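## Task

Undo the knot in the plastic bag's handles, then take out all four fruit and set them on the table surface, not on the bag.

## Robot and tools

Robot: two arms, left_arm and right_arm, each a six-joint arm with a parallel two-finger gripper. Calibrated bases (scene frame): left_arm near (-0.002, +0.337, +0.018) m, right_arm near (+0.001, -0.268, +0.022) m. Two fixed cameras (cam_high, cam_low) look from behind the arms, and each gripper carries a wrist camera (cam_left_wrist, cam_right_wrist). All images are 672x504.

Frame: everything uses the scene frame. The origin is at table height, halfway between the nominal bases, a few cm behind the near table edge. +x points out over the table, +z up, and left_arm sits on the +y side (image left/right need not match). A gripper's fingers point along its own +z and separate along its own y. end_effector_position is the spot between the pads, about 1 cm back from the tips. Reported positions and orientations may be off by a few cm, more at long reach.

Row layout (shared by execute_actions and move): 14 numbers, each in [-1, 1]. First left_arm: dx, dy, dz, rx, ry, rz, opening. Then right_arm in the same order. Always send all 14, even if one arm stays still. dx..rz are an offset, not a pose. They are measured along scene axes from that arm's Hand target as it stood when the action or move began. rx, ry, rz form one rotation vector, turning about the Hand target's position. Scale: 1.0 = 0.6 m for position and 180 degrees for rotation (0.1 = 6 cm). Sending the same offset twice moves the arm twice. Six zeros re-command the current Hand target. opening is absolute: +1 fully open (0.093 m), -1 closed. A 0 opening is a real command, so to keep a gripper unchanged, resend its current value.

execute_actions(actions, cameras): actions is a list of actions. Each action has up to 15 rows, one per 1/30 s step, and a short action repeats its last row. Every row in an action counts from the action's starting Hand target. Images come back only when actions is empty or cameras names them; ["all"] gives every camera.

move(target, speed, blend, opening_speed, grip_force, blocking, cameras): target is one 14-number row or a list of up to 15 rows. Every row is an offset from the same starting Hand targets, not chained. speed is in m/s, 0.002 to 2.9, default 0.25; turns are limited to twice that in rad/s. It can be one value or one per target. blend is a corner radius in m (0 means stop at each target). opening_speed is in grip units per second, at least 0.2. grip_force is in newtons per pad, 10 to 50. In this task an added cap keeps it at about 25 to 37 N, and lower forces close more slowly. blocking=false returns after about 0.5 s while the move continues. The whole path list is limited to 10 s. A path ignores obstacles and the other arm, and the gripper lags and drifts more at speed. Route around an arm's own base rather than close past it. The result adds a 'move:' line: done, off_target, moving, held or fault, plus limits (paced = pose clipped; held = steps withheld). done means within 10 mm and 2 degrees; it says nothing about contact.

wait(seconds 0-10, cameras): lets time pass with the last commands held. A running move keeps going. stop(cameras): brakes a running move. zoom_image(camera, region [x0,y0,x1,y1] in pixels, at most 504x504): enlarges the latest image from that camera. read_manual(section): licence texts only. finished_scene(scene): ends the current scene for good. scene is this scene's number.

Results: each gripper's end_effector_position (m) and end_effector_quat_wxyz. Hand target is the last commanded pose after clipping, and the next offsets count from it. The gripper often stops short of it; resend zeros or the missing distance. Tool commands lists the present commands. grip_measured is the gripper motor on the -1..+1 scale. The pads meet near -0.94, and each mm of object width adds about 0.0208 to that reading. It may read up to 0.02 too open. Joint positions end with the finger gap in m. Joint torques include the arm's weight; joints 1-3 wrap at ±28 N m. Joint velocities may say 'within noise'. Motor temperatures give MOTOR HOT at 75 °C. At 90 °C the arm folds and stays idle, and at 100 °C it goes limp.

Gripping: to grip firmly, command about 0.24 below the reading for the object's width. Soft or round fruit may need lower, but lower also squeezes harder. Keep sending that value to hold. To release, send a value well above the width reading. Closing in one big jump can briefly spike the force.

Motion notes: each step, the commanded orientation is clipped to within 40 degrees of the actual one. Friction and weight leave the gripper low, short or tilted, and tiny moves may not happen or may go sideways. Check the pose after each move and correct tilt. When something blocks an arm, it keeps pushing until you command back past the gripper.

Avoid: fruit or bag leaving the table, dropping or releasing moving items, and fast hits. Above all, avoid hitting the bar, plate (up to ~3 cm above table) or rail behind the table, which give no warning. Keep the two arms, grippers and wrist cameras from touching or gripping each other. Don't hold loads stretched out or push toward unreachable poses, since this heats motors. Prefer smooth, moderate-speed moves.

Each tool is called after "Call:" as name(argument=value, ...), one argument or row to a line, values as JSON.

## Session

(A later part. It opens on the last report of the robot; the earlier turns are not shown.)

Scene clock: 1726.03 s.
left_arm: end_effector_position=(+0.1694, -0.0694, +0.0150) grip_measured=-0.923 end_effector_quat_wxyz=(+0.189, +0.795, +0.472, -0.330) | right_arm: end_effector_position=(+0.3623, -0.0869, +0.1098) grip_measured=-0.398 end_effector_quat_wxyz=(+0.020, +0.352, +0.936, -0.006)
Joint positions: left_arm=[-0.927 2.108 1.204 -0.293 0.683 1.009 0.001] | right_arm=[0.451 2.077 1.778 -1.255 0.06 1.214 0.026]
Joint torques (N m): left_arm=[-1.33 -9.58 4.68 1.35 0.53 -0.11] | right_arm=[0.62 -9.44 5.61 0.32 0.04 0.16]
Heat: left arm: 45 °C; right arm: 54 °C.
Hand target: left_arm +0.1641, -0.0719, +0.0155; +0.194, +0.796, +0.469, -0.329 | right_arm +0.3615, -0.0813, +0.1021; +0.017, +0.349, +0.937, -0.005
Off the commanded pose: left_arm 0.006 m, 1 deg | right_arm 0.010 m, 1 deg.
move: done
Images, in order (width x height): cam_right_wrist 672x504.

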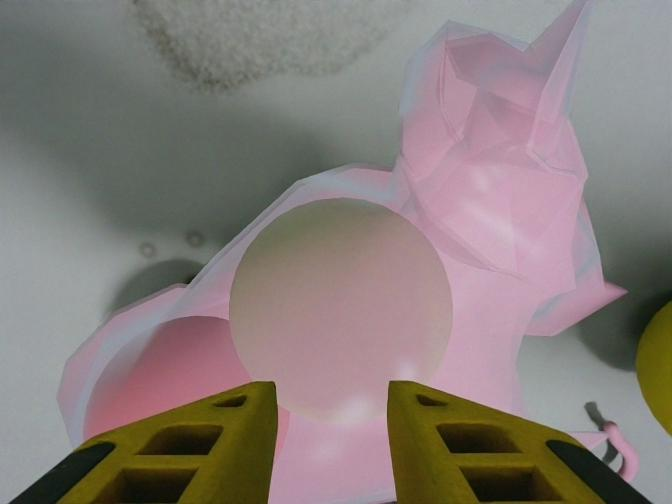

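Call:
move(
  target=[
    [0,0,0,0,0,0,-1,-0.006,-0.001,-0.0585,0,0,0,-0.4],
    [0,0,0,0,0,0,-1,-0.006,-0.001,-0.0585,0,0,0,-1],
  ],
  speed=0.08,
  opening_speed=0.4,
  cameras=[],
)

Call:
move(
  target=[0,0,0,0,0,0,-1,0,0,0.095,0,0,0,-1],
  speed=0.08,
  cameras=["cam_right_wrist"],
)

Scene clock: 1734.60 s.
left_arm: end_effector_position=(+0.1694, -0.0694, +0.0150) grip_measured=-0.923 end_effector_quat_wxyz=(+0.189, +0.795, +0.472, -0.330) | right_arm: end_effector_position=(+0.3705, -0.0836, +0.0953) grip_measured=-0.981 end_effector_quat_wxyz=(+0.045, +0.353, +0.934, +0.017)
Joint positions: left_arm=[-0.927 2.108 1.204 -0.293 0.683 1.008 0.001] | right_arm=[0.451 2.054 1.681 -1.116 0.068 1.214 0]
Joint torques (N m): left_arm=[-1.28 -9.59 4.74 1.37 0.53 -0.12] | right_arm=[0.75 -7.13 2.54 0.48 -0.06 0.13]
Motor temperatures (°C): left_arm=[22 46 40 28 22 24 23] | right_arm=[24 56 36 24 24 26 24]
Heat: left arm: 46 °C; right arm: 56 °C.
Hand target: left_arm +0.1641, -0.0719, +0.0155; +0.194, +0.796, +0.469, -0.329 | right_arm +0.3579, -0.0818, +0.0669; +0.016, +0.348, +0.937, -0.005
Off the commanded pose: left_arm 0.006 m, 1 deg | right_arm 0.031 m, 4 deg.
move: off_target (right_arm); target 2's new opening was sent with right_arm's hand 0.028 m and 3 deg from that target
No camera images: "cameras" was empty.

Scene clock: 1735.97 s.
left_arm: end_effector_position=(+0.1694, -0.0694, +0.0150) grip_measured=-0.923 end_effector_quat_wxyz=(+0.189, +0.795, +0.472, -0.330) | right_arm: end_effector_position=(+0.3585, -0.0884, +0.1250) grip_measured=-0.983 end_effector_quat_wxyz=(+0.024, +0.351, +0.936, -0.005)
Joint positions: left_arm=[-0.927 2.108 1.204 -0.293 0.683 1.008 0.001] | right_arm=[0.455 2.052 1.8 -1.298 0.064 1.214 0]
Joint torques (N m): left_arm=[-1.33 -9.62 4.71 1.35 0.53 -0.12] | right_arm=[0.62 -8.79 8.59 0.09 0.01 0.2]
Motor temperatures (°C): left_arm=[22 46 40 28 22 24 23] | right_arm=[24 55 36 24 24 26 24]
Heat: left arm: 46 °C; right arm: 55 °C.
Hand target: left_arm +0.1641, -0.0719, +0.0155; +0.194, +0.796, +0.469, -0.329 | right_arm +0.3579, -0.0819, +0.1239; +0.016, +0.349, +0.937, -0.006
Off the commanded pose: left_arm 0.006 m, 1 deg | right_arm 0.007 m, 1 deg.
move: done
Images, in order (width x height): cam_right_wrist 672x504.

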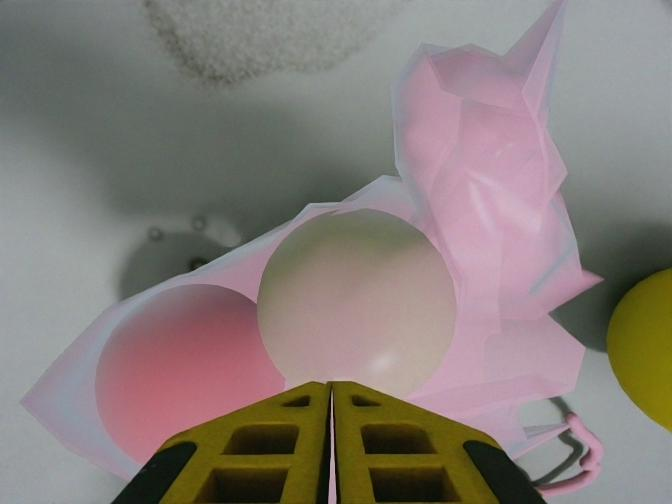

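Call:
move(
  target=[0,0,0,0,0,0,-1,0.075,0.09,0.0167,0,0,0,-1],
  speed=0.08,
  cameras=["cam_right_wrist"],
)

Scene clock: 1740.70 s.
left_arm: end_effector_position=(+0.1695, -0.0696, +0.0151) grip_measured=-0.923 end_effector_quat_wxyz=(+0.189, +0.795, +0.473, -0.330) | right_arm: end_effector_position=(+0.3985, -0.0356, +0.1338) grip_measured=-0.983 end_effector_quat_wxyz=(+0.016, +0.346, +0.938, -0.010)
Joint positions: left_arm=[-0.927 2.108 1.204 -0.292 0.683 1.007 0.001] | right_arm=[0.513 2.405 2.413 -1.578 0.06 1.263 0]
Joint torques (N m): left_arm=[-1.31 -9.62 4.75 1.37 0.53 -0.11] | right_arm=[0.42 -11.23 8.65 0.23 0.05 0.27]
Motor temperatures (°C): left_arm=[22 46 40 28 22 24 23] | right_arm=[24 56 37 24 24 26 24]
Heat: left arm: 46 °C; right arm: 56 °C.
Hand target: left_arm +0.1641, -0.0719, +0.0155; +0.194, +0.796, +0.469, -0.329 | right_arm +0.4029, -0.0277, +0.1339; +0.016, +0.349, +0.937, -0.005
Off the commanded pose: left_arm 0.006 m, 1 deg | right_arm 0.009 m, 1 deg.
joint read past its limit (right arm) — joint 4 (wrist pitch), lower limit.
joint sent to its limit (right arm) — joint 4 (wrist pitch), lower limit. The joint targets still meet the commanded pose.
move: done
Images, in order (width x height): cam_right_wrist 672x504.

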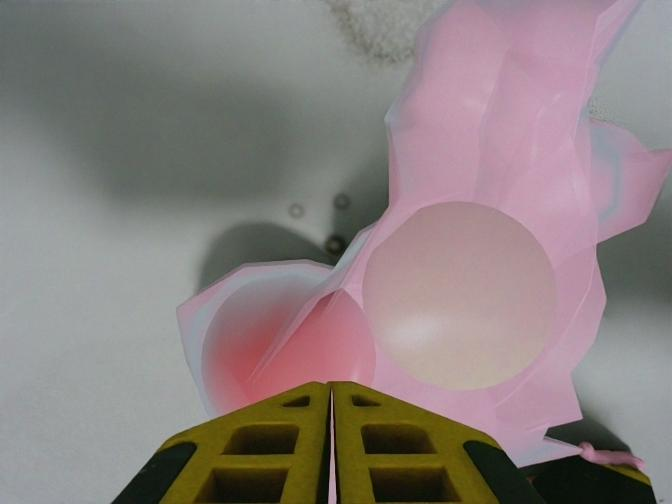

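Call:
move(
  target=[0,0,0,0,0,0,-1,0.06,0.025,-0.01,0.0335,-0.0577,0,-1],
  speed=0.08,
  cameras=["cam_right_wrist"],
)

Scene clock: 1747.13 s.
left_arm: end_effector_position=(+0.1695, -0.0696, +0.0151) grip_measured=-0.923 end_effector_quat_wxyz=(+0.189, +0.795, +0.473, -0.330) | right_arm: end_effector_position=(+0.4184, -0.0224, +0.0986) grip_measured=-0.983 end_effector_quat_wxyz=(+0.038, +0.347, +0.937, +0.018)
Joint positions: left_arm=[-0.927 2.108 1.204 -0.292 0.683 1.007 0.001] | right_arm=[0.513 2.405 2.268 -1.361 0.06 1.263 0]
Joint torques (N m): left_arm=[-1.35 -9.66 4.68 1.34 0.52 -0.1] | right_arm=[-0.72 -18.4 5.63 1.1 0.09 0.11]
Motor temperatures (°C): left_arm=[22 46 40 28 22 24 23] | right_arm=[24 57 37 24 24 26 24]
Heat: left arm: 46 °C; right arm: 57 °C.
Hand target: left_arm +0.1641, -0.0719, +0.0155; +0.194, +0.796, +0.469, -0.329 | right_arm +0.4389, -0.0127, +0.1280; +0.083, +0.348, +0.931, +0.075
Off the commanded pose: left_arm 0.006 m, 1 deg | right_arm 0.037 m, 8 deg.
move: off_target (right_arm)
Images, in order (width x height): cam_right_wrist 672x504.

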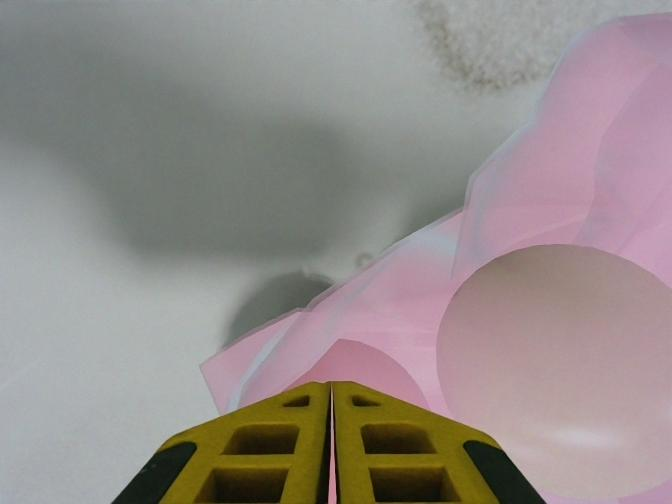

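Call:
move(
  target=[0.09,0.035,0.01,0,0,0,-1,0,0,-0.02,0,0,0,-1],
  speed=0.08,
  cameras=["cam_right_wrist"],
)

Scene clock: 1755.53 s.
left_arm: end_effector_position=(+0.2214, -0.0503, +0.0213) grip_measured=-0.923 end_effector_quat_wxyz=(+0.205, +0.797, +0.473, -0.316) | right_arm: end_effector_position=(+0.4335, -0.0128, +0.0913) grip_measured=-0.983 end_effector_quat_wxyz=(+0.062, +0.348, +0.934, +0.049)
Joint positions: left_arm=[-0.801 2.142 1.307 -0.424 0.7 1.154 0.001] | right_arm=[0.513 2.394 2.211 -1.237 0.06 1.263 0]
Joint torques (N m): left_arm=[-0.17 -8.12 8.46 0.61 0.9 0.13] | right_arm=[-0.81 -17.94 5.22 0.7 0.08 0.09]
Motor temperatures (°C): left_arm=[22 46 40 28 22 24 23] | right_arm=[24 62 37 25 24 26 24]
Heat: left arm: 46 °C; right arm: 62 °C.
Hand target: left_arm +0.2181, -0.0509, +0.0215; +0.194, +0.796, +0.469, -0.329 | right_arm +0.4389, -0.0127, +0.1159; +0.083, +0.348, +0.931, +0.075
Off the commanded pose: left_arm 0.003 m, 2 deg | right_arm 0.025 m, 4 deg.
move: off_target (right_arm)
Images, in order (width x height): cam_right_wrist 672x504.

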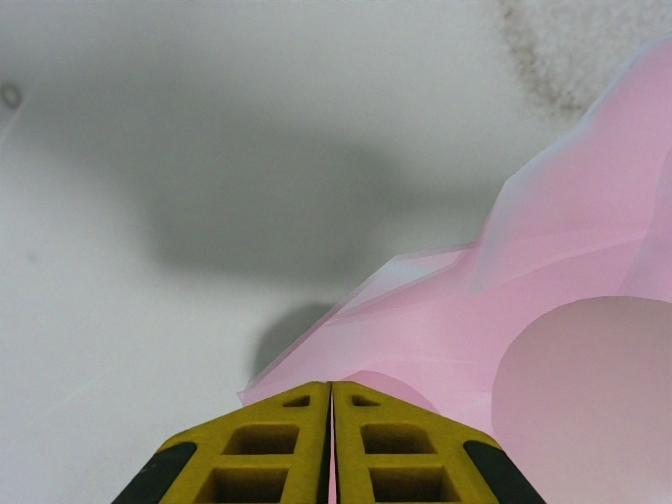

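Call:
move(
  target=[
    [0,0,0,0,0,0,-1,-0.005,0,-0.09,0,0,0,-1],
    [0,0,0,0,0,0,-1,-0.005,0,-0.09,0,0,0,-0.4],
    [0,0,0,0,0,0,-1,-0.02,-0.01,0.05,-0.0335,0.0577,0,-0.4],
    [0,0,0,0,0,0,-1,-0.1117,-0.087,0.02,-0.0335,0.0577,0,-0.4],
  ],
  speed=[0.12,0.12,0.12,0.15],
  blend=[0,0,0.01,0],
  opening_speed=0.8,
  cameras=["cam_right_wrist"],
)

Scene clock: 1765.83 s.
left_arm: end_effector_position=(+0.2213, -0.0502, +0.0212) grip_measured=-0.923 end_effector_quat_wxyz=(+0.204, +0.797, +0.473, -0.316) | right_arm: end_effector_position=(+0.3701, -0.0650, +0.1165) grip_measured=-0.402 end_effector_quat_wxyz=(+0.006, +0.351, +0.936, -0.023)
Joint positions: left_arm=[-0.801 2.142 1.307 -0.425 0.7 1.155 0.001] | right_arm=[0.488 2.205 2.002 -1.399 0.06 1.249 0.026]
Joint torques (N m): left_arm=[-0.16 -8.12 8.44 0.61 0.88 0.17] | right_arm=[-0.64 -14.63 4.93 0.24 0.06 0.04]
Motor temperatures (°C): left_arm=[22 45 40 27 22 24 23] | right_arm=[24 68 37 25 24 26 24]
Heat: left arm: 45 °C; right arm: 68 °C.
Hand target: left_arm +0.2182, -0.0509, +0.0215; +0.194, +0.796, +0.469, -0.329 | right_arm +0.3719, -0.0649, +0.1279; +0.016, +0.348, +0.937, -0.005
Off the commanded pose: left_arm 0.003 m, 2 deg | right_arm 0.012 m, 2 deg.
move: off_target (right_arm); target 2's new opening was sent with right_arm's hand 0.019 m and 3 deg from that target
Images, in order (width x height): cam_right_wrist 672x504.

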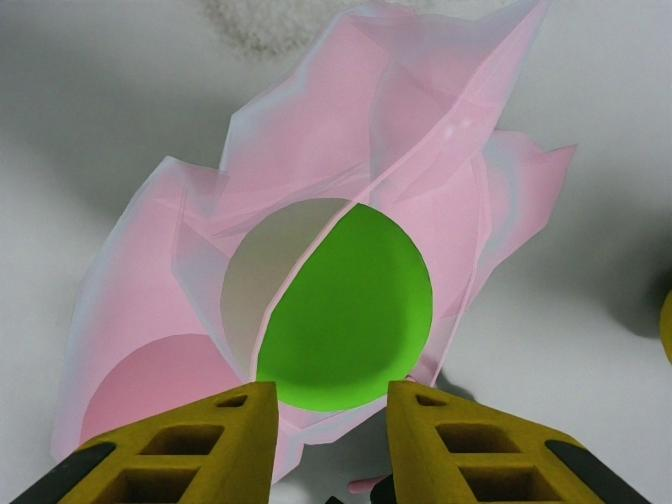

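Call:
move(
  target=[0,0,0,0,0,0,-1,-0.27,-0.31,0.13,0,0,0,-0.4],
  speed=0.3,
  cameras=[],
)

Scene clock: 1771.20 s.
left_arm: end_effector_position=(+0.2213, -0.0502, +0.0212) grip_measured=-0.923 end_effector_quat_wxyz=(+0.204, +0.797, +0.473, -0.316) | right_arm: end_effector_position=(+0.2170, -0.2505, +0.2084) grip_measured=-0.402 end_effector_quat_wxyz=(+0.030, +0.351, +0.936, -0.004)
Joint positions: left_arm=[-0.801 2.142 1.307 -0.425 0.7 1.155 0.001] | right_arm=[0.1 1.329 1.329 -1.517 0.058 0.859 0.026]
Joint torques (N m): left_arm=[-0.2 -8.12 8.44 0.62 0.91 0.17] | right_arm=[-0.95 -4.34 5.05 0.15 -0.05 0.03]
Motor temperatures (°C): left_arm=[22 45 40 27 22 24 23] | right_arm=[24 68 37 24 24 26 24]
Heat: left arm: 45 °C; right arm: 68 °C.
Hand target: left_arm +0.2182, -0.0509, +0.0215; +0.194, +0.796, +0.469, -0.329 | right_arm +0.2098, -0.2509, +0.2060; +0.016, +0.348, +0.937, -0.005
Off the commanded pose: left_arm 0.003 m, 2 deg | right_arm 0.007 m, 2 deg.
move: done
No camera images: "cameras" was empty.

Call:
wait(
  seconds=6,
)

Call:
move(
  target=[
    [0,0,0,0,0,0,-1,0.2803,0.344,-0.09,0,0,0,-0.4],
    [0,0,0,0,0,0,-1,0.2803,0.344,-0.15,0,0,0,-0.4],
  ],
  speed=0.25,
  blend=[0.02,0],
  cameras=["cam_right_wrist"],
)

Scene clock: 1796.50 s.
left_arm: end_effector_position=(+0.2213, -0.0502, +0.0212) grip_measured=-0.923 end_effector_quat_wxyz=(+0.204, +0.797, +0.473, -0.316) | right_arm: end_effector_position=(+0.2170, -0.2505, +0.2084) grip_measured=-0.402 end_effector_quat_wxyz=(+0.030, +0.351, +0.936, -0.004)
Joint positions: left_arm=[-0.801 2.142 1.307 -0.425 0.7 1.155 0.001] | right_arm=[0.1 1.329 1.329 -1.517 0.058 0.859 0.026]
Joint torques (N m): left_arm=[-0.16 -8.1 8.51 0.58 0.9 0.17] | right_arm=[-0.92 -4.23 4.94 0.21 -0.01 0.04]
Motor temperatures (°C): left_arm=[22 44 41 27 23 24 23] | right_arm=[24 59 35 24 24 26 24]
Heat: left arm: 44 °C; right arm: 59 °C.
Hand target: left_arm +0.2182, -0.0509, +0.0215; +0.194, +0.796, +0.469, -0.329 | right_arm +0.2098, -0.2509, +0.2060; +0.016, +0.349, +0.937, -0.005
Tool commands: left_gripper/opening=-1.0 right_gripper/opening=-0.4
Off the commanded pose: left_arm 0.003 m, 2 deg | right_arm 0.007 m, 2 deg.
wait: 6.00 s; at rest from the start

Scene clock: 1798.40 s.
left_arm: end_effector_position=(+0.2213, -0.0502, +0.0212) grip_measured=-0.923 end_effector_quat_wxyz=(+0.204, +0.797, +0.473, -0.316) | right_arm: end_effector_position=(+0.3777, -0.0488, +0.1233) grip_measured=-0.402 end_effector_quat_wxyz=(+0.018, +0.347, +0.938, -0.005)
Joint positions: left_arm=[-0.801 2.142 1.307 -0.425 0.7 1.155 0.001] | right_arm=[0.51 2.229 2.068 -1.399 0.055 1.262 0.026]
Joint torques (N m): left_arm=[-0.18 -8.09 8.42 0.59 0.91 0.18] | right_arm=[0.31 -10.69 5.57 0.4 0.09 0.23]
Motor temperatures (°C): left_arm=[22 44 41 27 23 24 23] | right_arm=[24 59 36 24 24 26 24]
Heat: left arm: 44 °C; right arm: 59 °C.
Hand target: left_arm +0.2182, -0.0509, +0.0215; +0.194, +0.796, +0.469, -0.329 | right_arm +0.3780, -0.0445, +0.1159; +0.016, +0.349, +0.937, -0.005
Off the commanded pose: left_arm 0.003 m, 2 deg | right_arm 0.008 m, 0 deg.
move: done; blend cut to 0.018 m at target 1
Images, in order (width x height): cam_right_wrist 672x504.

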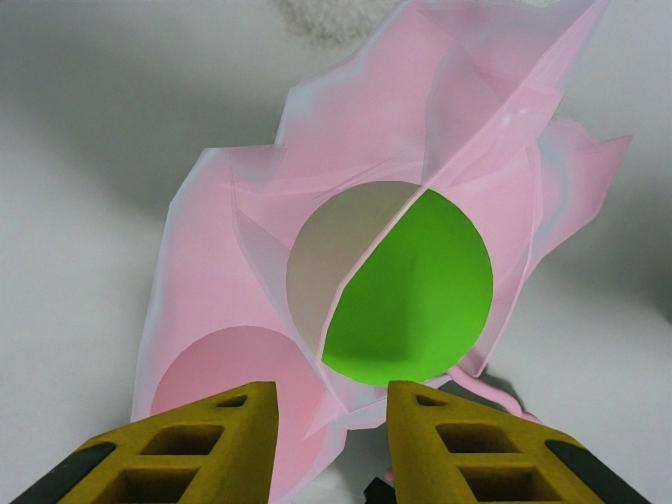

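Call:
move(
  target=[
    [0,0,0,0,0,0,-1,0,0,-0.088,0,0,0,-0.4],
    [0,0,0,0,0,0,-1,0,0,-0.097,0,0,0,-1],
  ],
  speed=0.08,
  opening_speed=0.4,
  cameras=["cam_right_wrist"],
)

Scene clock: 1810.30 s.
left_arm: end_effector_position=(+0.2213, -0.0502, +0.0212) grip_measured=-0.923 end_effector_quat_wxyz=(+0.204, +0.797, +0.473, -0.316) | right_arm: end_effector_position=(+0.3741, -0.0506, +0.1067) grip_measured=-0.402 end_effector_quat_wxyz=(+0.011, +0.347, +0.938, -0.013)
Joint positions: left_arm=[-0.801 2.142 1.307 -0.425 0.7 1.155 0.001] | right_arm=[0.51 2.23 2.005 -1.355 0.055 1.262 0.026]
Joint torques (N m): left_arm=[-0.17 -8.1 8.5 0.59 0.89 0.16] | right_arm=[-0.34 -11.84 6.3 0.15 0.11 0.14]
Motor temperatures (°C): left_arm=[22 44 41 27 23 24 23] | right_arm=[24 62 35 24 24 26 24]
Heat: left arm: 44 °C; right arm: 62 °C.
Hand target: left_arm +0.2182, -0.0509, +0.0215; +0.194, +0.796, +0.469, -0.329 | right_arm +0.3747, -0.0503, +0.1079; +0.013, +0.347, +0.938, -0.011 (not the last commanded pose)
Tool commands: left_gripper/opening=-1.0 right_gripper/opening=-0.4
Off the commanded pose: left_arm 0.003 m, 2 deg | right_arm 0.050 m, 1 deg.
move: held (right_arm; a check stopped the path); path passed 0 of 2 targets; target 2's new opening was not sent; limits=held
pose unreachable (right arm): on one or more control steps of this call, first in action 0 (counted from 0), this arm could not follow its commanded pose, so it was not sent that pose on those steps. It may still have moved: this result reports where it is.
cause: moving toward the commanded pose would bring a part of the arm too close to another arm (this arm's fingers and the left arm's wrist (the part past joint 4), along the way the arms are being sent, or toward where that arm still pushes).
Images, in order (width x height): cam_right_wrist 672x504.

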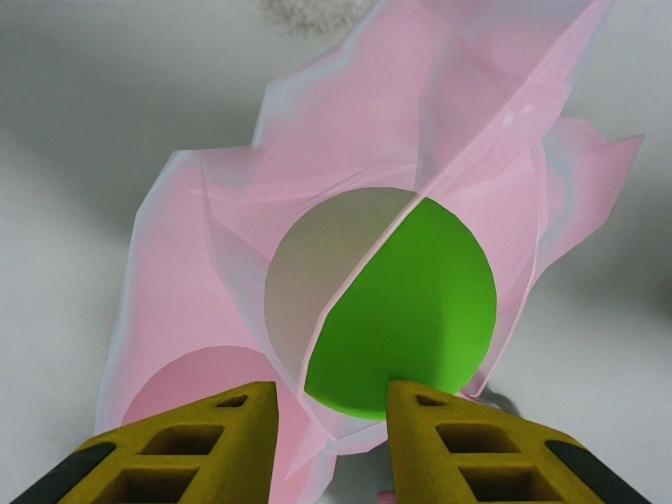

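Call:
move(
  target=[-0.01,0,0.005,0,0,0.2,-1,0.0055,0.0097,0.02,0,0,0,-0.4],
  speed=0.12,
  cameras=[],
)

Scene clock: 1819.70 s.
left_arm: end_effector_position=(+0.2098, -0.0475, +0.0161) grip_measured=-0.923 end_effector_quat_wxyz=(+0.265, +0.617, +0.695, -0.257) | right_arm: end_effector_position=(+0.3778, -0.0488, +0.1224) grip_measured=-0.402 end_effector_quat_wxyz=(+0.016, +0.347, +0.938, -0.007)
Joint positions: left_arm=[-0.929 1.945 0.903 0.137 0.362 0.4 0.001] | right_arm=[0.51 2.237 2.078 -1.407 0.055 1.262 0.026]
Joint torques (N m): left_arm=[-0.9 -9.36 4.88 2.04 0 -0.1] | right_arm=[0.31 -9.92 8.64 0.08 0.07 0.23]
Motor temperatures (°C): left_arm=[22 44 41 27 22 24 23] | right_arm=[24 63 36 24 24 26 24]
Heat: left arm: 44 °C; right arm: 63 °C.
Hand target: left_arm +0.2120, -0.0509, +0.0243; +0.286, +0.612, +0.692, -0.253 | right_arm +0.3781, -0.0444, +0.1200; +0.013, +0.347, +0.938, -0.011
Off the commanded pose: left_arm 0.009 m, 3 deg | right_arm 0.005 m, 1 deg.
move: off_target (left_arm)
No camera images: "cameras" was empty.

Call:
move(
  target=[
    [0,0,0,0,0,0,-1,-0.003,-0.003,-0.095,0,0,0,-0.4],
    [0,0,0,0,0,0,-1,-0.003,-0.003,-0.104,0,0,0,-1],
  ],
  speed=0.08,
  opening_speed=0.4,
  cameras=["cam_right_wrist"],
)

Scene clock: 1825.70 s.
left_arm: end_effector_position=(+0.2098, -0.0475, +0.0161) grip_measured=-0.923 end_effector_quat_wxyz=(+0.265, +0.617, +0.695, -0.257) | right_arm: end_effector_position=(+0.3920, -0.0410, +0.0813) grip_measured=-0.983 end_effector_quat_wxyz=(+0.045, +0.349, +0.936, +0.023)
Joint positions: left_arm=[-0.929 1.945 0.903 0.137 0.362 0.399 0.001] | right_arm=[0.51 2.22 1.883 -1.146 0.065 1.262 0]
Joint torques (N m): left_arm=[-0.91 -9.37 4.88 2.05 0 -0.11] | right_arm=[-0.03 -8.66 4.33 0.11 0.03 0.16]
Motor temperatures (°C): left_arm=[22 45 41 29 22 24 23] | right_arm=[24 62 36 24 24 26 24]
Heat: left arm: 45 °C; right arm: 62 °C.
Hand target: left_arm +0.2120, -0.0509, +0.0243; +0.286, +0.612, +0.692, -0.253 | right_arm +0.3763, -0.0463, +0.0575; +0.013, +0.347, +0.938, -0.011
Off the commanded pose: left_arm 0.009 m, 2 deg | right_arm 0.029 m, 5 deg.
move: off_target (right_arm); target 2's new opening was sent with right_arm's hand 0.042 m and 7 deg from that target
Images, in order (width x height): cam_right_wrist 672x504.

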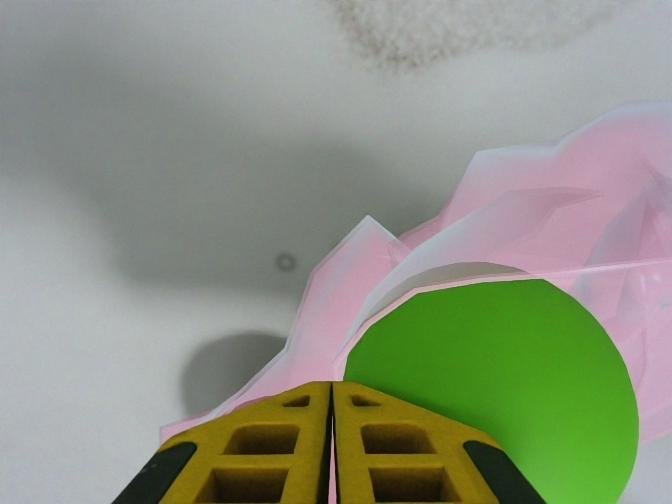

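Call:
move(
  target=[
    [0,0,0,0,0,0,-1,0.045,0.025,0.07,0,0,0,-1],
    [0,0,0,0,0,0,-1,0.105,0.05,0.085,0.02,-0.035,0,-1],
  ],
  speed=0.08,
  blend=[0.01,0],
  cameras=["cam_right_wrist"],
)

Scene clock: 1831.17 s.
left_arm: end_effector_position=(+0.2098, -0.0475, +0.0161) grip_measured=-0.923 end_effector_quat_wxyz=(+0.265, +0.617, +0.695, -0.257) | right_arm: end_effector_position=(+0.4341, -0.0187, +0.1133) grip_measured=-0.983 end_effector_quat_wxyz=(+0.054, +0.351, +0.934, +0.034)
Joint positions: left_arm=[-0.929 1.945 0.903 0.137 0.362 0.399 0.001] | right_arm=[0.505 2.452 2.407 -1.408 0.065 1.261 0]
Joint torques (N m): left_arm=[-0.96 -9.4 4.9 2.03 -0.01 -0.12] | right_arm=[-0.65 -11.29 8.72 0.44 0.04 0.04]
Motor temperatures (°C): left_arm=[22 46 40 30 22 24 23] | right_arm=[24 61 36 24 24 26 24]
Heat: left arm: 46 °C; right arm: 61 °C.
Hand target: left_arm +0.2120, -0.0509, +0.0243; +0.286, +0.612, +0.692, -0.253 | right_arm +0.4394, -0.0163, +0.1087; +0.053, +0.347, +0.935, +0.037
Off the commanded pose: left_arm 0.009 m, 2 deg | right_arm 0.007 m, 1 deg.
move: done
Images, in order (width x height): cam_right_wrist 672x504.

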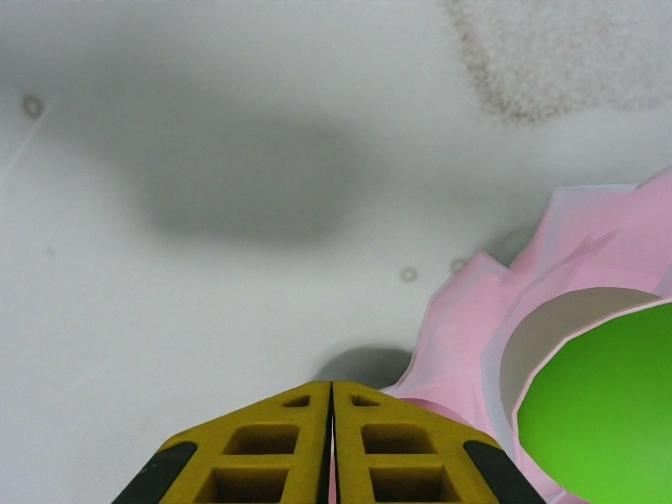

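Call:
zoom_image(
  camera="cam_right_wrist",
  region=[270, 240, 672, 504],
)

Scaled by 1.254 from the camera's 672x504 image, which has a finer 960x720 frame.

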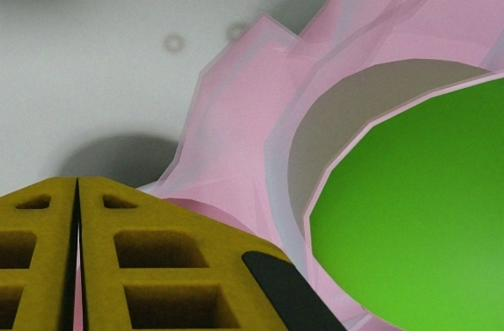

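Call:
move(
  target=[0,0,0,0,0,0,-1,-0.1223,-0.0645,0.027,-0.02,0.035,0,-0.4],
  speed=0.15,
  cameras=["cam_right_wrist"],
)

Scene clock: 1838.30 s.
left_arm: end_effector_position=(+0.2098, -0.0475, +0.0161) grip_measured=-0.923 end_effector_quat_wxyz=(+0.265, +0.617, +0.695, -0.257) | right_arm: end_effector_position=(+0.3695, -0.0581, +0.1130) grip_measured=-0.402 end_effector_quat_wxyz=(+0.008, +0.348, +0.937, -0.025)
Joint positions: left_arm=[-0.929 1.945 0.903 0.137 0.362 0.399 0.001] | right_arm=[0.505 2.22 2.013 -1.396 0.065 1.261 0.026]
Joint torques (N m): left_arm=[-0.91 -9.37 4.89 2.05 -0.01 -0.11] | right_arm=[0.4 -14.74 5.07 0.17 0.03 0.19]
Motor temperatures (°C): left_arm=[22 47 40 31 22 24 23] | right_arm=[24 63 37 24 24 26 24]
Heat: left arm: 47 °C; right arm: 63 °C.
Hand target: left_arm +0.2120, -0.0509, +0.0243; +0.286, +0.612, +0.692, -0.253 | right_arm +0.3660, -0.0550, +0.1248; +0.013, +0.347, +0.938, -0.011
Off the commanded pose: left_arm 0.009 m, 2 deg | right_arm 0.013 m, 2 deg.
move: off_target (right_arm)
Images, in order (width x height): cam_right_wrist 672x504.

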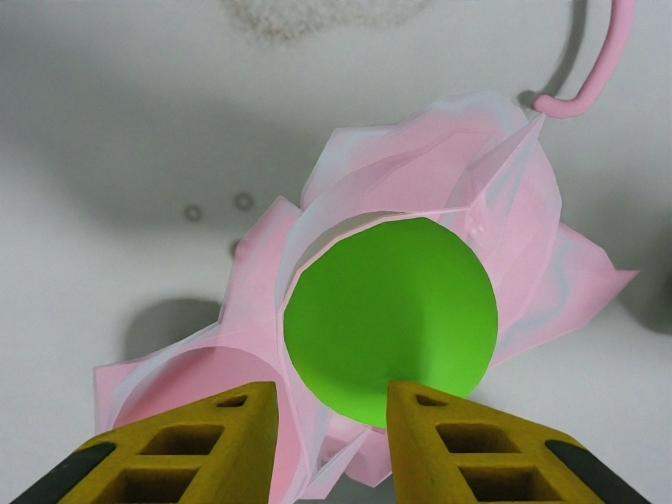

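Call:
move(
  target=[
    [0,0,0,0,0,0,-1,0.0233,-0.0025,-0.008,0,0,0.233,-0.4],
    [0,0,0,0,0,0,-1,0.0333,-0.0025,-0.08,0,0,0.233,-0.4],
    [0,0,0,0,0,0,-1,0.0617,-0.0025,-0.1,0,0,0.233,-0.4],
    [0,0,0,0,0,0,-1,0.09,-0.0025,-0.118,0,0,0.233,-0.4],
    [0,0,0,0,0,0,-1,0.105,-0.0025,-0.01,0,0,0.233,-0.4],
  ],
  speed=[0.12,0.08,0.06,0.06,0.12],
  blend=[0.005,0.003,0.003,0.003,0],
  cameras=["cam_right_wrist"],
)

Scene clock: 1861.23 s.
left_arm: end_effector_position=(+0.2098, -0.0475, +0.0161) grip_measured=-0.923 end_effector_quat_wxyz=(+0.265, +0.617, +0.695, -0.257) | right_arm: end_effector_position=(+0.4278, -0.0571, +0.1220) grip_measured=-0.402 end_effector_quat_wxyz=(+0.024, -0.008, +1.000, -0.008)
Joint positions: left_arm=[-0.929 1.945 0.903 0.137 0.362 0.399 0.001] | right_arm=[0.441 2.445 2.439 -1.533 0.058 0.467 0.026]
Joint torques (N m): left_arm=[-0.94 -9.35 4.9 2.05 0.01 -0.11] | right_arm=[-0.75 -11.02 8.64 0.12 -0.04 0.04]
Motor temperatures (°C): left_arm=[22 48 39 33 22 24 23] | right_arm=[24 65 36 24 24 26 24]
Heat: left arm: 48 °C; right arm: 65 °C.
Hand target: left_arm +0.2120, -0.0509, +0.0243; +0.286, +0.612, +0.692, -0.253 | right_arm +0.4289, -0.0564, +0.1188; +0.016, -0.011, +1.000, -0.006
Off the commanded pose: left_arm 0.009 m, 2 deg | right_arm 0.003 m, 1 deg.
move: done
Images, in order (width x height): cam_right_wrist 672x504.

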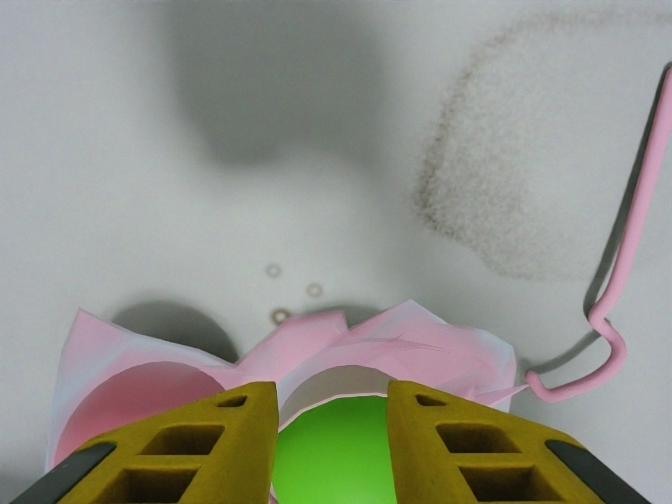

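Call:
move(
  target=[0,0,0,0,0,0,-1,-0.1,-0.01,0.0,0,0,0,-0.4],
  speed=0.15,
  cameras=["cam_right_wrist"],
)

Scene clock: 1865.87 s.
left_arm: end_effector_position=(+0.2098, -0.0475, +0.0161) grip_measured=-0.923 end_effector_quat_wxyz=(+0.265, +0.617, +0.695, -0.257) | right_arm: end_effector_position=(+0.3694, -0.0672, +0.1077) grip_measured=-0.402 end_effector_quat_wxyz=(+0.000, -0.013, +1.000, -0.019)
Joint positions: left_arm=[-0.929 1.945 0.903 0.137 0.362 0.399 0.001] | right_arm=[0.482 2.186 1.938 -1.345 0.055 0.5 0.026]
Joint torques (N m): left_arm=[-0.88 -9.35 4.93 2.06 -0.01 -0.12] | right_arm=[0.36 -14.34 5.23 0.35 0.04 0.2]
Motor temperatures (°C): left_arm=[22 48 39 34 22 24 23] | right_arm=[24 65 36 24 24 26 24]
Heat: left arm: 48 °C; right arm: 65 °C.
Hand target: left_arm +0.2120, -0.0509, +0.0243; +0.286, +0.612, +0.692, -0.253 | right_arm +0.3689, -0.0625, +0.1188; +0.016, -0.012, +1.000, -0.006
Off the commanded pose: left_arm 0.009 m, 2 deg | right_arm 0.012 m, 2 deg.
move: off_target (right_arm)
Images, in order (width x height): cam_right_wrist 672x504.

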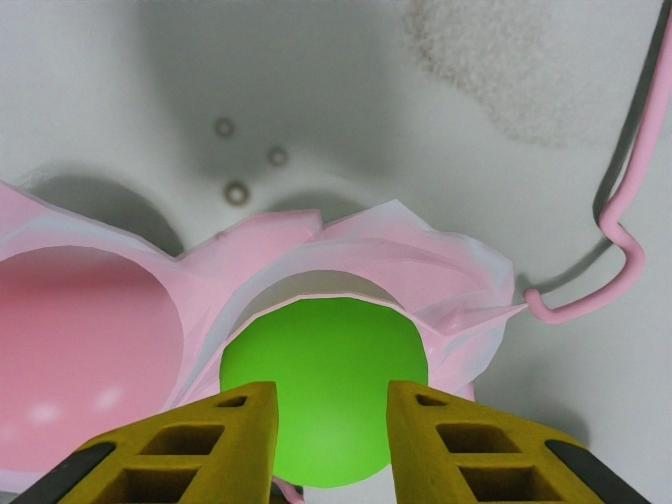

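Call:
move(
  target=[
    [0,0,0,0,0,0,-1,-0.05,-0.05,0.06,0,0,0,-0.4],
    [0,0,0,0,0,0,-0.4,-0.05,-0.05,0.06,0,0,0,-0.4],
    [-0.0067,0.0917,0.1,0,0,0,-0.4,-0.265,-0.3125,0.145,0,0,-0.2,-0.4],
    [0.0133,0.417,0.293,0,0,0,-0.4,-0.265,-0.3125,0.145,0,0,-0.433,0.5],
  ],
  speed=[0.15,0.15,0.2,0.2],
  blend=[0,0,0.02,0],
  opening_speed=0.8,
  cameras=["cam_high"],
)

Scene clock: 1891.30 s.
left_arm: end_effector_position=(+0.2218, +0.2006, +0.1926) grip_measured=-0.402 end_effector_quat_wxyz=(+0.285, +0.613, +0.696, -0.241) | right_arm: end_effector_position=(+0.2131, -0.2485, +0.2060) grip_measured=+0.497 end_effector_quat_wxyz=(+0.015, +0.614, +0.789, -0.008)
Joint positions: left_arm=[-0.12 1.236 1.023 -1.1 0.718 1.231 0.026] | right_arm=[0.11 1.35 1.336 -1.544 0.055 1.475 0.069]
Joint torques (N m): left_arm=[0.32 -2.66 9.57 0.5 0.91 0.15] | right_arm=[-0.87 -3.62 6.15 0.08 0.06 0.21]
Motor temperatures (°C): left_arm=[22 46 40 34 22 24 23] | right_arm=[24 67 36 24 24 26 24]
Heat: left arm: 46 °C; right arm: 67 °C.
Hand target: left_arm +0.2199, +0.1993, +0.2001; +0.286, +0.612, +0.692, -0.253 | right_arm +0.2099, -0.2500, +0.2058; +0.009, +0.620, +0.785, -0.014
Off the commanded pose: left_arm 0.008 m, 2 deg | right_arm 0.004 m, 1 deg.
move: done
Images, in order (width x height): cam_high 672x504.

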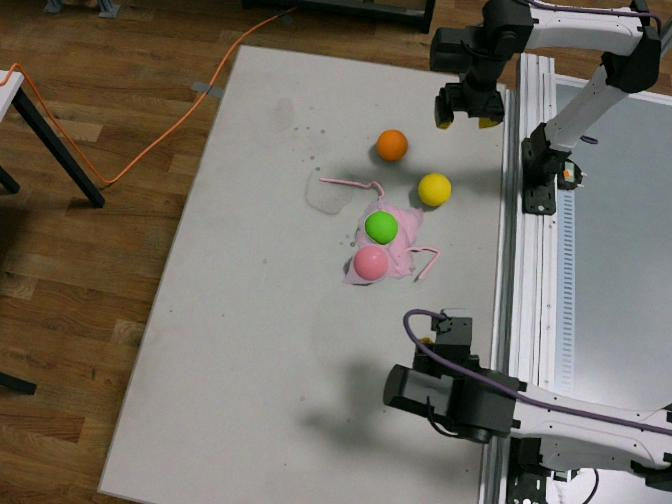

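Call:
zoom_image(
  camera="cam_high",
  region=[310, 160, 470, 300],
)

Scaled by 3.150 from the camera's 672x504 image, which has a finer 960x720 frame.

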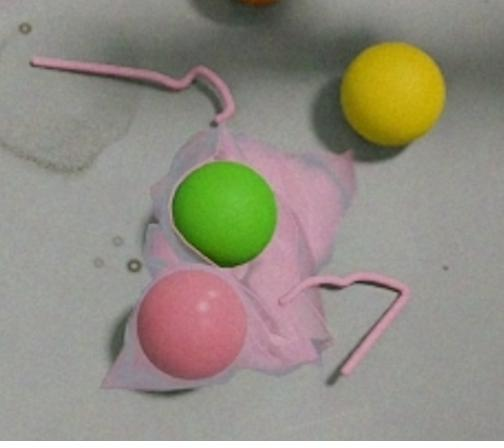

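Call:
move(
  target=[0,0,0,0,0,0,-0.4,0.205,0.322,-0.085,0,0,0,0.9],
  speed=0.2,
  cameras=["cam_right_wrist"],
)

Scene clock: 1898.80 s.
left_arm: end_effector_position=(+0.2217, +0.2006, +0.1926) grip_measured=-0.402 end_effector_quat_wxyz=(+0.285, +0.613, +0.696, -0.241) | right_arm: end_effector_position=(+0.3326, -0.0616, +0.1541) grip_measured=+0.897 end_effector_quat_wxyz=(+0.012, +0.619, +0.785, -0.014)
Joint positions: left_arm=[-0.12 1.236 1.023 -1.101 0.718 1.231 0.026] | right_arm=[0.544 2.066 1.934 -1.462 0.053 1.922 0.088]
Joint torques (N m): left_arm=[0.31 -2.61 9.61 0.5 0.93 0.17] | right_arm=[0.36 -9.01 8.36 -0.02 0.02 0.24]
Motor temperatures (°C): left_arm=[22 43 42 32 22 24 23] | right_arm=[24 64 37 24 24 26 24]
Heat: left arm: 43 °C; right arm: 64 °C.
Hand target: left_arm +0.2199, +0.1993, +0.2001; +0.286, +0.612, +0.692, -0.253 | right_arm +0.3329, -0.0567, +0.1547; +0.008, +0.620, +0.785, -0.014
Off the commanded pose: left_arm 0.008 m, 2 deg | right_arm 0.005 m, 0 deg.
move: done
Images, in order (width x height): cam_right_wrist 672x504.

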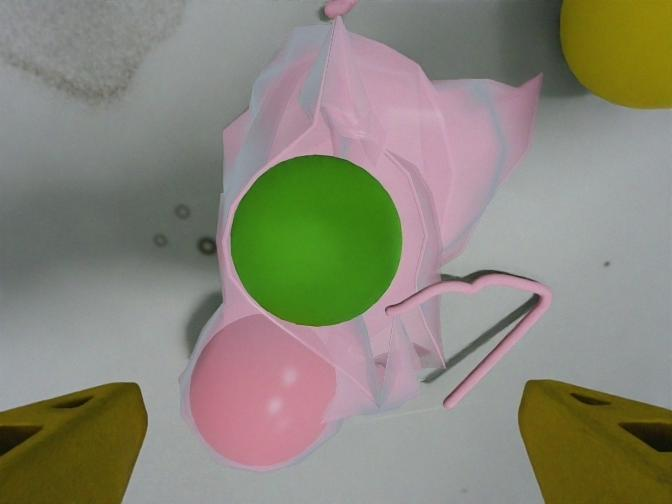

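Call:
move(
  target=[0,0,0,0,0,0,-0.4,0.0113,-0.001,-0.12,0,0,0,1.0],
  speed=0.12,
  cameras=["cam_right_wrist"],
)

Scene clock: 1920.87 s.
left_arm: end_effector_position=(+0.2217, +0.2006, +0.1926) grip_measured=-0.402 end_effector_quat_wxyz=(+0.285, +0.613, +0.696, -0.241) | right_arm: end_effector_position=(+0.3380, -0.0563, +0.0911) grip_measured=+1.000 end_effector_quat_wxyz=(+0.013, +0.619, +0.785, -0.011)
Joint positions: left_arm=[-0.12 1.236 1.023 -1.101 0.718 1.231 0.026] | right_arm=[0.544 2.094 1.725 -1.22 0.053 1.922 0.093]
Joint torques (N m): left_arm=[0.29 -2.59 9.59 0.49 0.94 0.16] | right_arm=[-0.99 -9.29 5.42 0.27 0.02 0.07]
Motor temperatures (°C): left_arm=[22 38 45 30 22 24 22] | right_arm=[24 64 37 24 24 26 24]
Heat: left arm: 45 °C; right arm: 64 °C.
Hand target: left_arm +0.2199, +0.1993, +0.2001; +0.286, +0.612, +0.692, -0.253 | right_arm +0.3397, -0.0573, +0.0828; +0.008, +0.620, +0.785, -0.014
Off the commanded pose: left_arm 0.008 m, 2 deg | right_arm 0.009 m, 1 deg.
move: done
Images, in order (width x height): cam_right_wrist 672x504.

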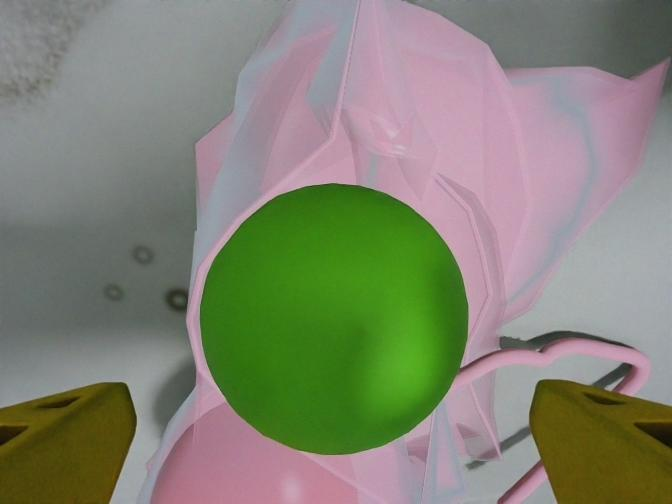

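Call:
move(
  target=[
    [0,0,0,0,0,0,-0.4,0,-0.01,-0.0385,0,0,0,1.0],
    [0,0,0,0,0,0,-0.4,0,-0.01,-0.0385,0,0,0,0.2],
  ],
  speed=0.1,
  opening_speed=0.5,
  cameras=["cam_right_wrist"],
)

Scene clock: 1934.80 s.
left_arm: end_effector_position=(+0.2217, +0.2006, +0.1926) grip_measured=-0.402 end_effector_quat_wxyz=(+0.285, +0.613, +0.696, -0.241) | right_arm: end_effector_position=(+0.3399, -0.0625, +0.0702) grip_measured=+0.265 end_effector_quat_wxyz=(+0.014, +0.622, +0.783, -0.008)
Joint positions: left_arm=[-0.12 1.236 1.023 -1.101 0.718 1.231 0.026] | right_arm=[0.527 2.094 1.642 -1.13 0.053 1.914 0.058]
Joint torques (N m): left_arm=[0.31 -2.67 9.59 0.48 0.93 0.18] | right_arm=[-0.77 -8.75 4.98 0.3 0.01 0.01]
Motor temperatures (°C): left_arm=[22 36 46 29 23 24 22] | right_arm=[24 64 37 24 24 26 24]
Heat: left arm: 46 °C; right arm: 64 °C.
Hand target: left_arm +0.2199, +0.1993, +0.2001; +0.286, +0.612, +0.692, -0.253 | right_arm +0.3397, -0.0634, +0.0597; +0.008, +0.620, +0.785, -0.014
Off the commanded pose: left_arm 0.008 m, 2 deg | right_arm 0.011 m, 1 deg.
move: off_target (right_arm); target 2's new opening was sent with right_arm's hand 0.011 m and 1 deg from that target
Images, in order (width x height): cam_right_wrist 672x504.

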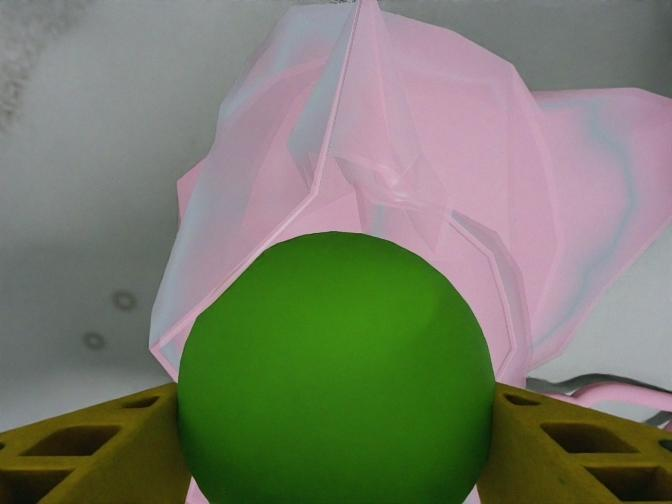

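Call:
move(
  target=[0,0,0,0,0,0,-0.4,0,0,0.085,0,0,0,0.15],
  speed=0.06,
  cameras=["cam_right_wrist"],
)

Scene clock: 1939.37 s.
left_arm: end_effector_position=(+0.2217, +0.2006, +0.1926) grip_measured=-0.402 end_effector_quat_wxyz=(+0.285, +0.613, +0.696, -0.241) | right_arm: end_effector_position=(+0.3358, -0.0659, +0.1000) grip_measured=+0.265 end_effector_quat_wxyz=(+0.007, +0.621, +0.783, -0.027)
Joint positions: left_arm=[-0.12 1.236 1.023 -1.101 0.718 1.231 0.026] | right_arm=[0.527 2.094 1.76 -1.288 0.053 1.914 0.058]
Joint torques (N m): left_arm=[0.31 -2.58 9.61 0.48 0.91 0.17] | right_arm=[-0.61 -11.32 8.46 -0.04 0.04 0.06]
Motor temperatures (°C): left_arm=[22 36 47 29 23 24 22] | right_arm=[24 64 36 24 24 26 24]
Heat: left arm: 47 °C; right arm: 64 °C.
Hand target: left_arm +0.2199, +0.1993, +0.2001; +0.286, +0.612, +0.692, -0.253 | right_arm +0.3397, -0.0634, +0.1107; +0.008, +0.620, +0.785, -0.014
Off the commanded pose: left_arm 0.008 m, 2 deg | right_arm 0.012 m, 1 deg.
move: off_target (right_arm)
Images, in order (width x height): cam_right_wrist 672x504.

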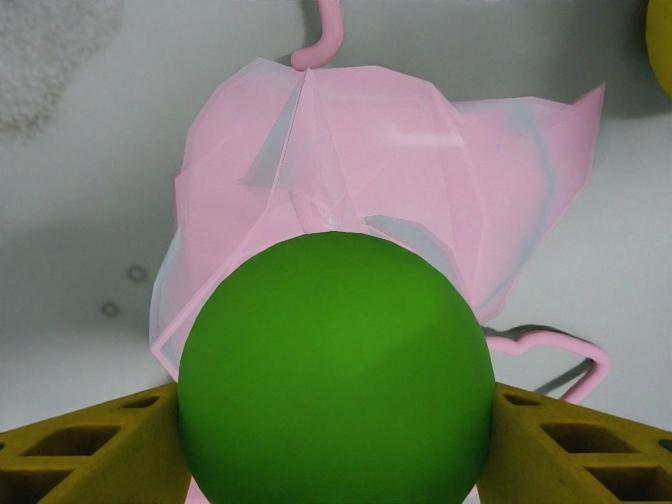

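Call:
move(
  target=[0,0,0,0,0,0,-0.4,0,0,0.06,0,0,0,0.15],
  speed=0.06,
  cameras=["cam_right_wrist"],
)

Scene clock: 1943.30 s.
left_arm: end_effector_position=(+0.2217, +0.2006, +0.1926) grip_measured=-0.402 end_effector_quat_wxyz=(+0.285, +0.613, +0.696, -0.241) | right_arm: end_effector_position=(+0.3375, -0.0658, +0.1373) grip_measured=+0.265 end_effector_quat_wxyz=(+0.008, +0.621, +0.783, -0.025)
Joint positions: left_arm=[-0.12 1.236 1.023 -1.101 0.718 1.231 0.026] | right_arm=[0.527 2.094 1.909 -1.433 0.053 1.914 0.058]
Joint torques (N m): left_arm=[0.23 -2.58 9.54 0.48 0.91 0.17] | right_arm=[-0.39 -11.06 8.47 -0.02 0.04 0.09]
Motor temperatures (°C): left_arm=[22 35 47 29 23 24 22] | right_arm=[24 65 37 24 24 26 24]
Heat: left arm: 47 °C; right arm: 65 °C.
Hand target: left_arm +0.2199, +0.1993, +0.2001; +0.286, +0.612, +0.692, -0.253 | right_arm +0.3397, -0.0634, +0.1467; +0.008, +0.620, +0.785, -0.014
Off the commanded pose: left_arm 0.008 m, 2 deg | right_arm 0.010 m, 1 deg.
move: done
Images, in order (width x height): cam_right_wrist 672x504.

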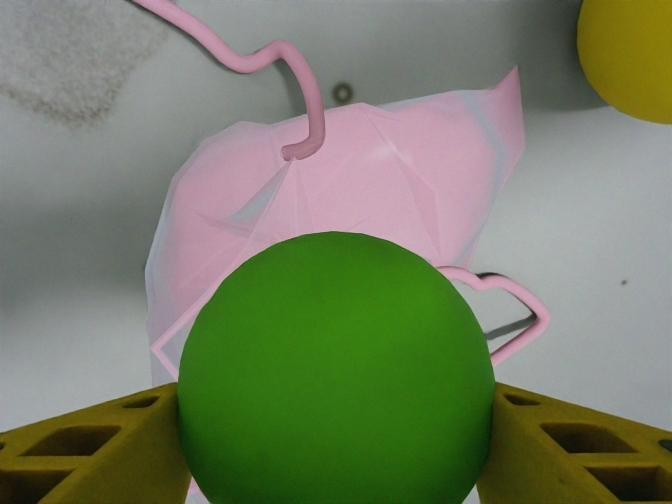

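Call:
move(
  target=[
    [0,0,0,0,0,0,-0.4,-0.2245,-0.0477,0,0,0,0.144,0.15],
    [0,0,0,0,0,0,-0.4,-0.2245,-0.0477,-0.115,0,0,0.144,0.15],
  ],
  speed=[0.12,0.1],
  blend=[0.01,0],
  cameras=["cam_high","cam_right_wrist"],
)

Scene clock: 1965.77 s.
left_arm: end_effector_position=(+0.2217, +0.2006, +0.1926) grip_measured=-0.402 end_effector_quat_wxyz=(+0.285, +0.613, +0.696, -0.241) | right_arm: end_effector_position=(+0.2055, -0.0935, +0.0831) grip_measured=+0.265 end_effector_quat_wxyz=(+0.013, +0.435, +0.900, -0.010)
Joint positions: left_arm=[-0.12 1.236 1.023 -1.101 0.718 1.231 0.026] | right_arm=[0.701 1.617 1.073 -1.044 0.053 1.644 0.058]
Joint torques (N m): left_arm=[0.18 -2.58 9.69 0.47 0.93 0.18] | right_arm=[-0.02 -5.23 5.22 0.27 0.09 0.06]
Motor temperatures (°C): left_arm=[22 34 48 28 23 24 22] | right_arm=[24 67 39 24 24 26 25]
Heat: left arm: 48 °C; right arm: 67 °C.
Hand target: left_arm +0.2199, +0.1993, +0.2001; +0.286, +0.612, +0.692, -0.253 | right_arm +0.2049, -0.0919, +0.0777; +0.011, +0.428, +0.904, -0.012
Off the commanded pose: left_arm 0.008 m, 2 deg | right_arm 0.006 m, 1 deg.
move: done
Images, in order (width x height): cam_high 672x504, cam_right_wrist 672x504.

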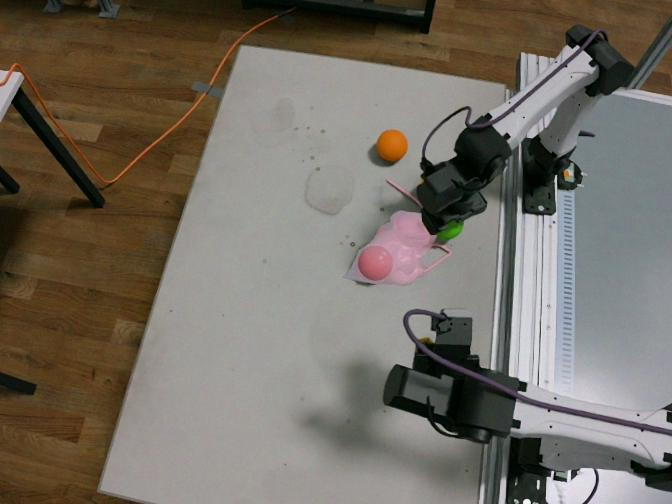

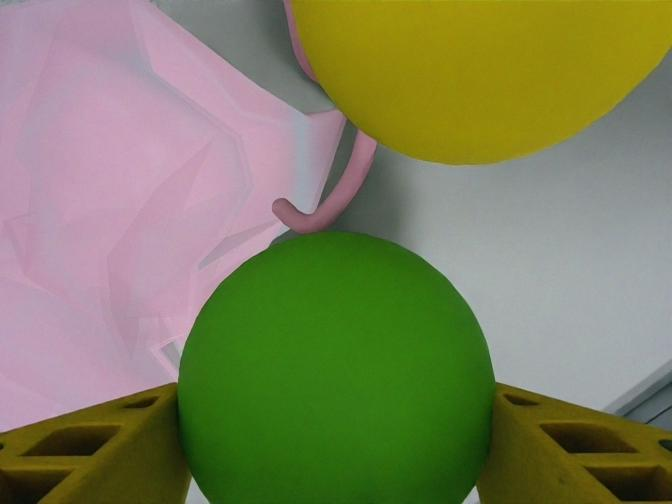

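Call:
move(
  target=[
    [0,0,0,0,0,0,-0.4,0,0,-0.0215,0,0,0,0.15],
    [0,0,0,0,0,0,-0.4,0,0,-0.0225,0,0,0,0.9],
  ],
  speed=0.05,
  opening_speed=0.4,
  cameras=["cam_right_wrist"],
)

Scene clock: 1972.50 s.
left_arm: end_effector_position=(+0.2217, +0.2006, +0.1926) grip_measured=-0.402 end_effector_quat_wxyz=(+0.285, +0.613, +0.696, -0.241) | right_arm: end_effector_position=(+0.2063, -0.0924, +0.0706) grip_measured=+0.897 end_effector_quat_wxyz=(+0.014, +0.434, +0.901, -0.008)
Joint positions: left_arm=[-0.12 1.236 1.023 -1.101 0.718 1.231 0.026] | right_arm=[0.701 1.633 1.038 -0.987 0.053 1.643 0.088]
Joint torques (N m): left_arm=[0.28 -2.58 9.61 0.48 0.93 0.17] | right_arm=[-0.12 -5.24 4.94 0.32 0.08 0.05]
Motor temperatures (°C): left_arm=[22 34 48 28 23 24 22] | right_arm=[24 64 38 24 24 26 25]
Heat: left arm: 48 °C; right arm: 64 °C.
Hand target: left_arm +0.2199, +0.1993, +0.2001; +0.286, +0.612, +0.692, -0.253 | right_arm +0.2049, -0.0919, +0.0642; +0.011, +0.428, +0.904, -0.012
Off the commanded pose: left_arm 0.008 m, 2 deg | right_arm 0.007 m, 1 deg.
move: done
Images, in order (width x height): cam_right_wrist 672x504.

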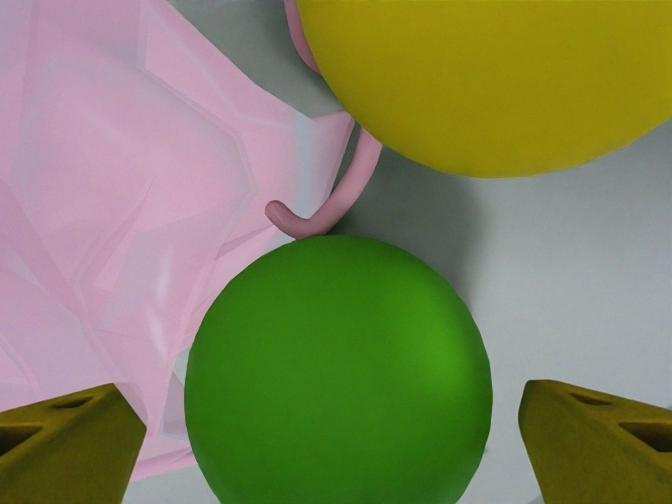

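Call:
move(
  target=[0,0,0,0,0,0,-0.4,0.03,0.01,0.17,0,0,0,0.9],
  speed=0.15,
  cameras=["cam_right_wrist"],
)

Scene clock: 1976.13 s.
left_arm: end_effector_position=(+0.2217, +0.2006, +0.1926) grip_measured=-0.402 end_effector_quat_wxyz=(+0.285, +0.613, +0.696, -0.241) | right_arm: end_effector_position=(+0.2202, -0.0864, +0.1643) grip_measured=+0.897 end_effector_quat_wxyz=(+0.013, +0.430, +0.903, -0.010)
Joint positions: left_arm=[-0.12 1.236 1.023 -1.101 0.718 1.231 0.026] | right_arm=[0.69 1.633 1.416 -1.369 0.053 1.623 0.088]
Joint torques (N m): left_arm=[0.23 -2.65 9.68 0.5 0.92 0.18] | right_arm=[-0.88 -5.48 8.05 0.04 0.11 0.06]
Motor temperatures (°C): left_arm=[22 34 48 28 23 24 22] | right_arm=[24 63 38 24 24 26 24]
Heat: left arm: 48 °C; right arm: 63 °C.
Hand target: left_arm +0.2199, +0.1993, +0.2001; +0.286, +0.612, +0.692, -0.253 | right_arm +0.2230, -0.0860, +0.1662; +0.011, +0.428, +0.904, -0.012
Off the commanded pose: left_arm 0.008 m, 2 deg | right_arm 0.003 m, 0 deg.
move: done
Images, in order (width x height): cam_right_wrist 672x504.

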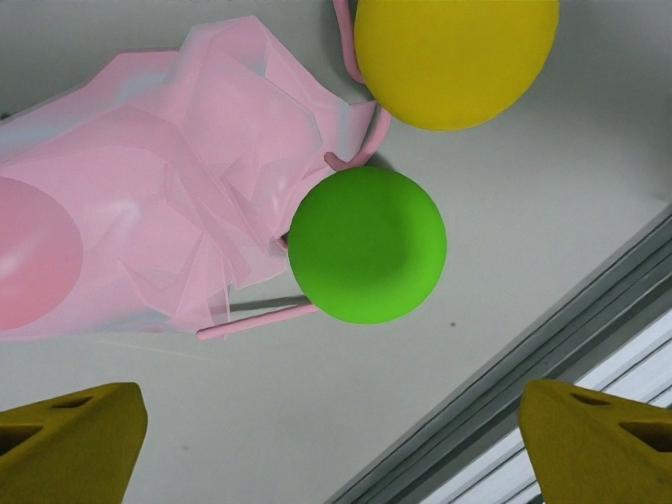

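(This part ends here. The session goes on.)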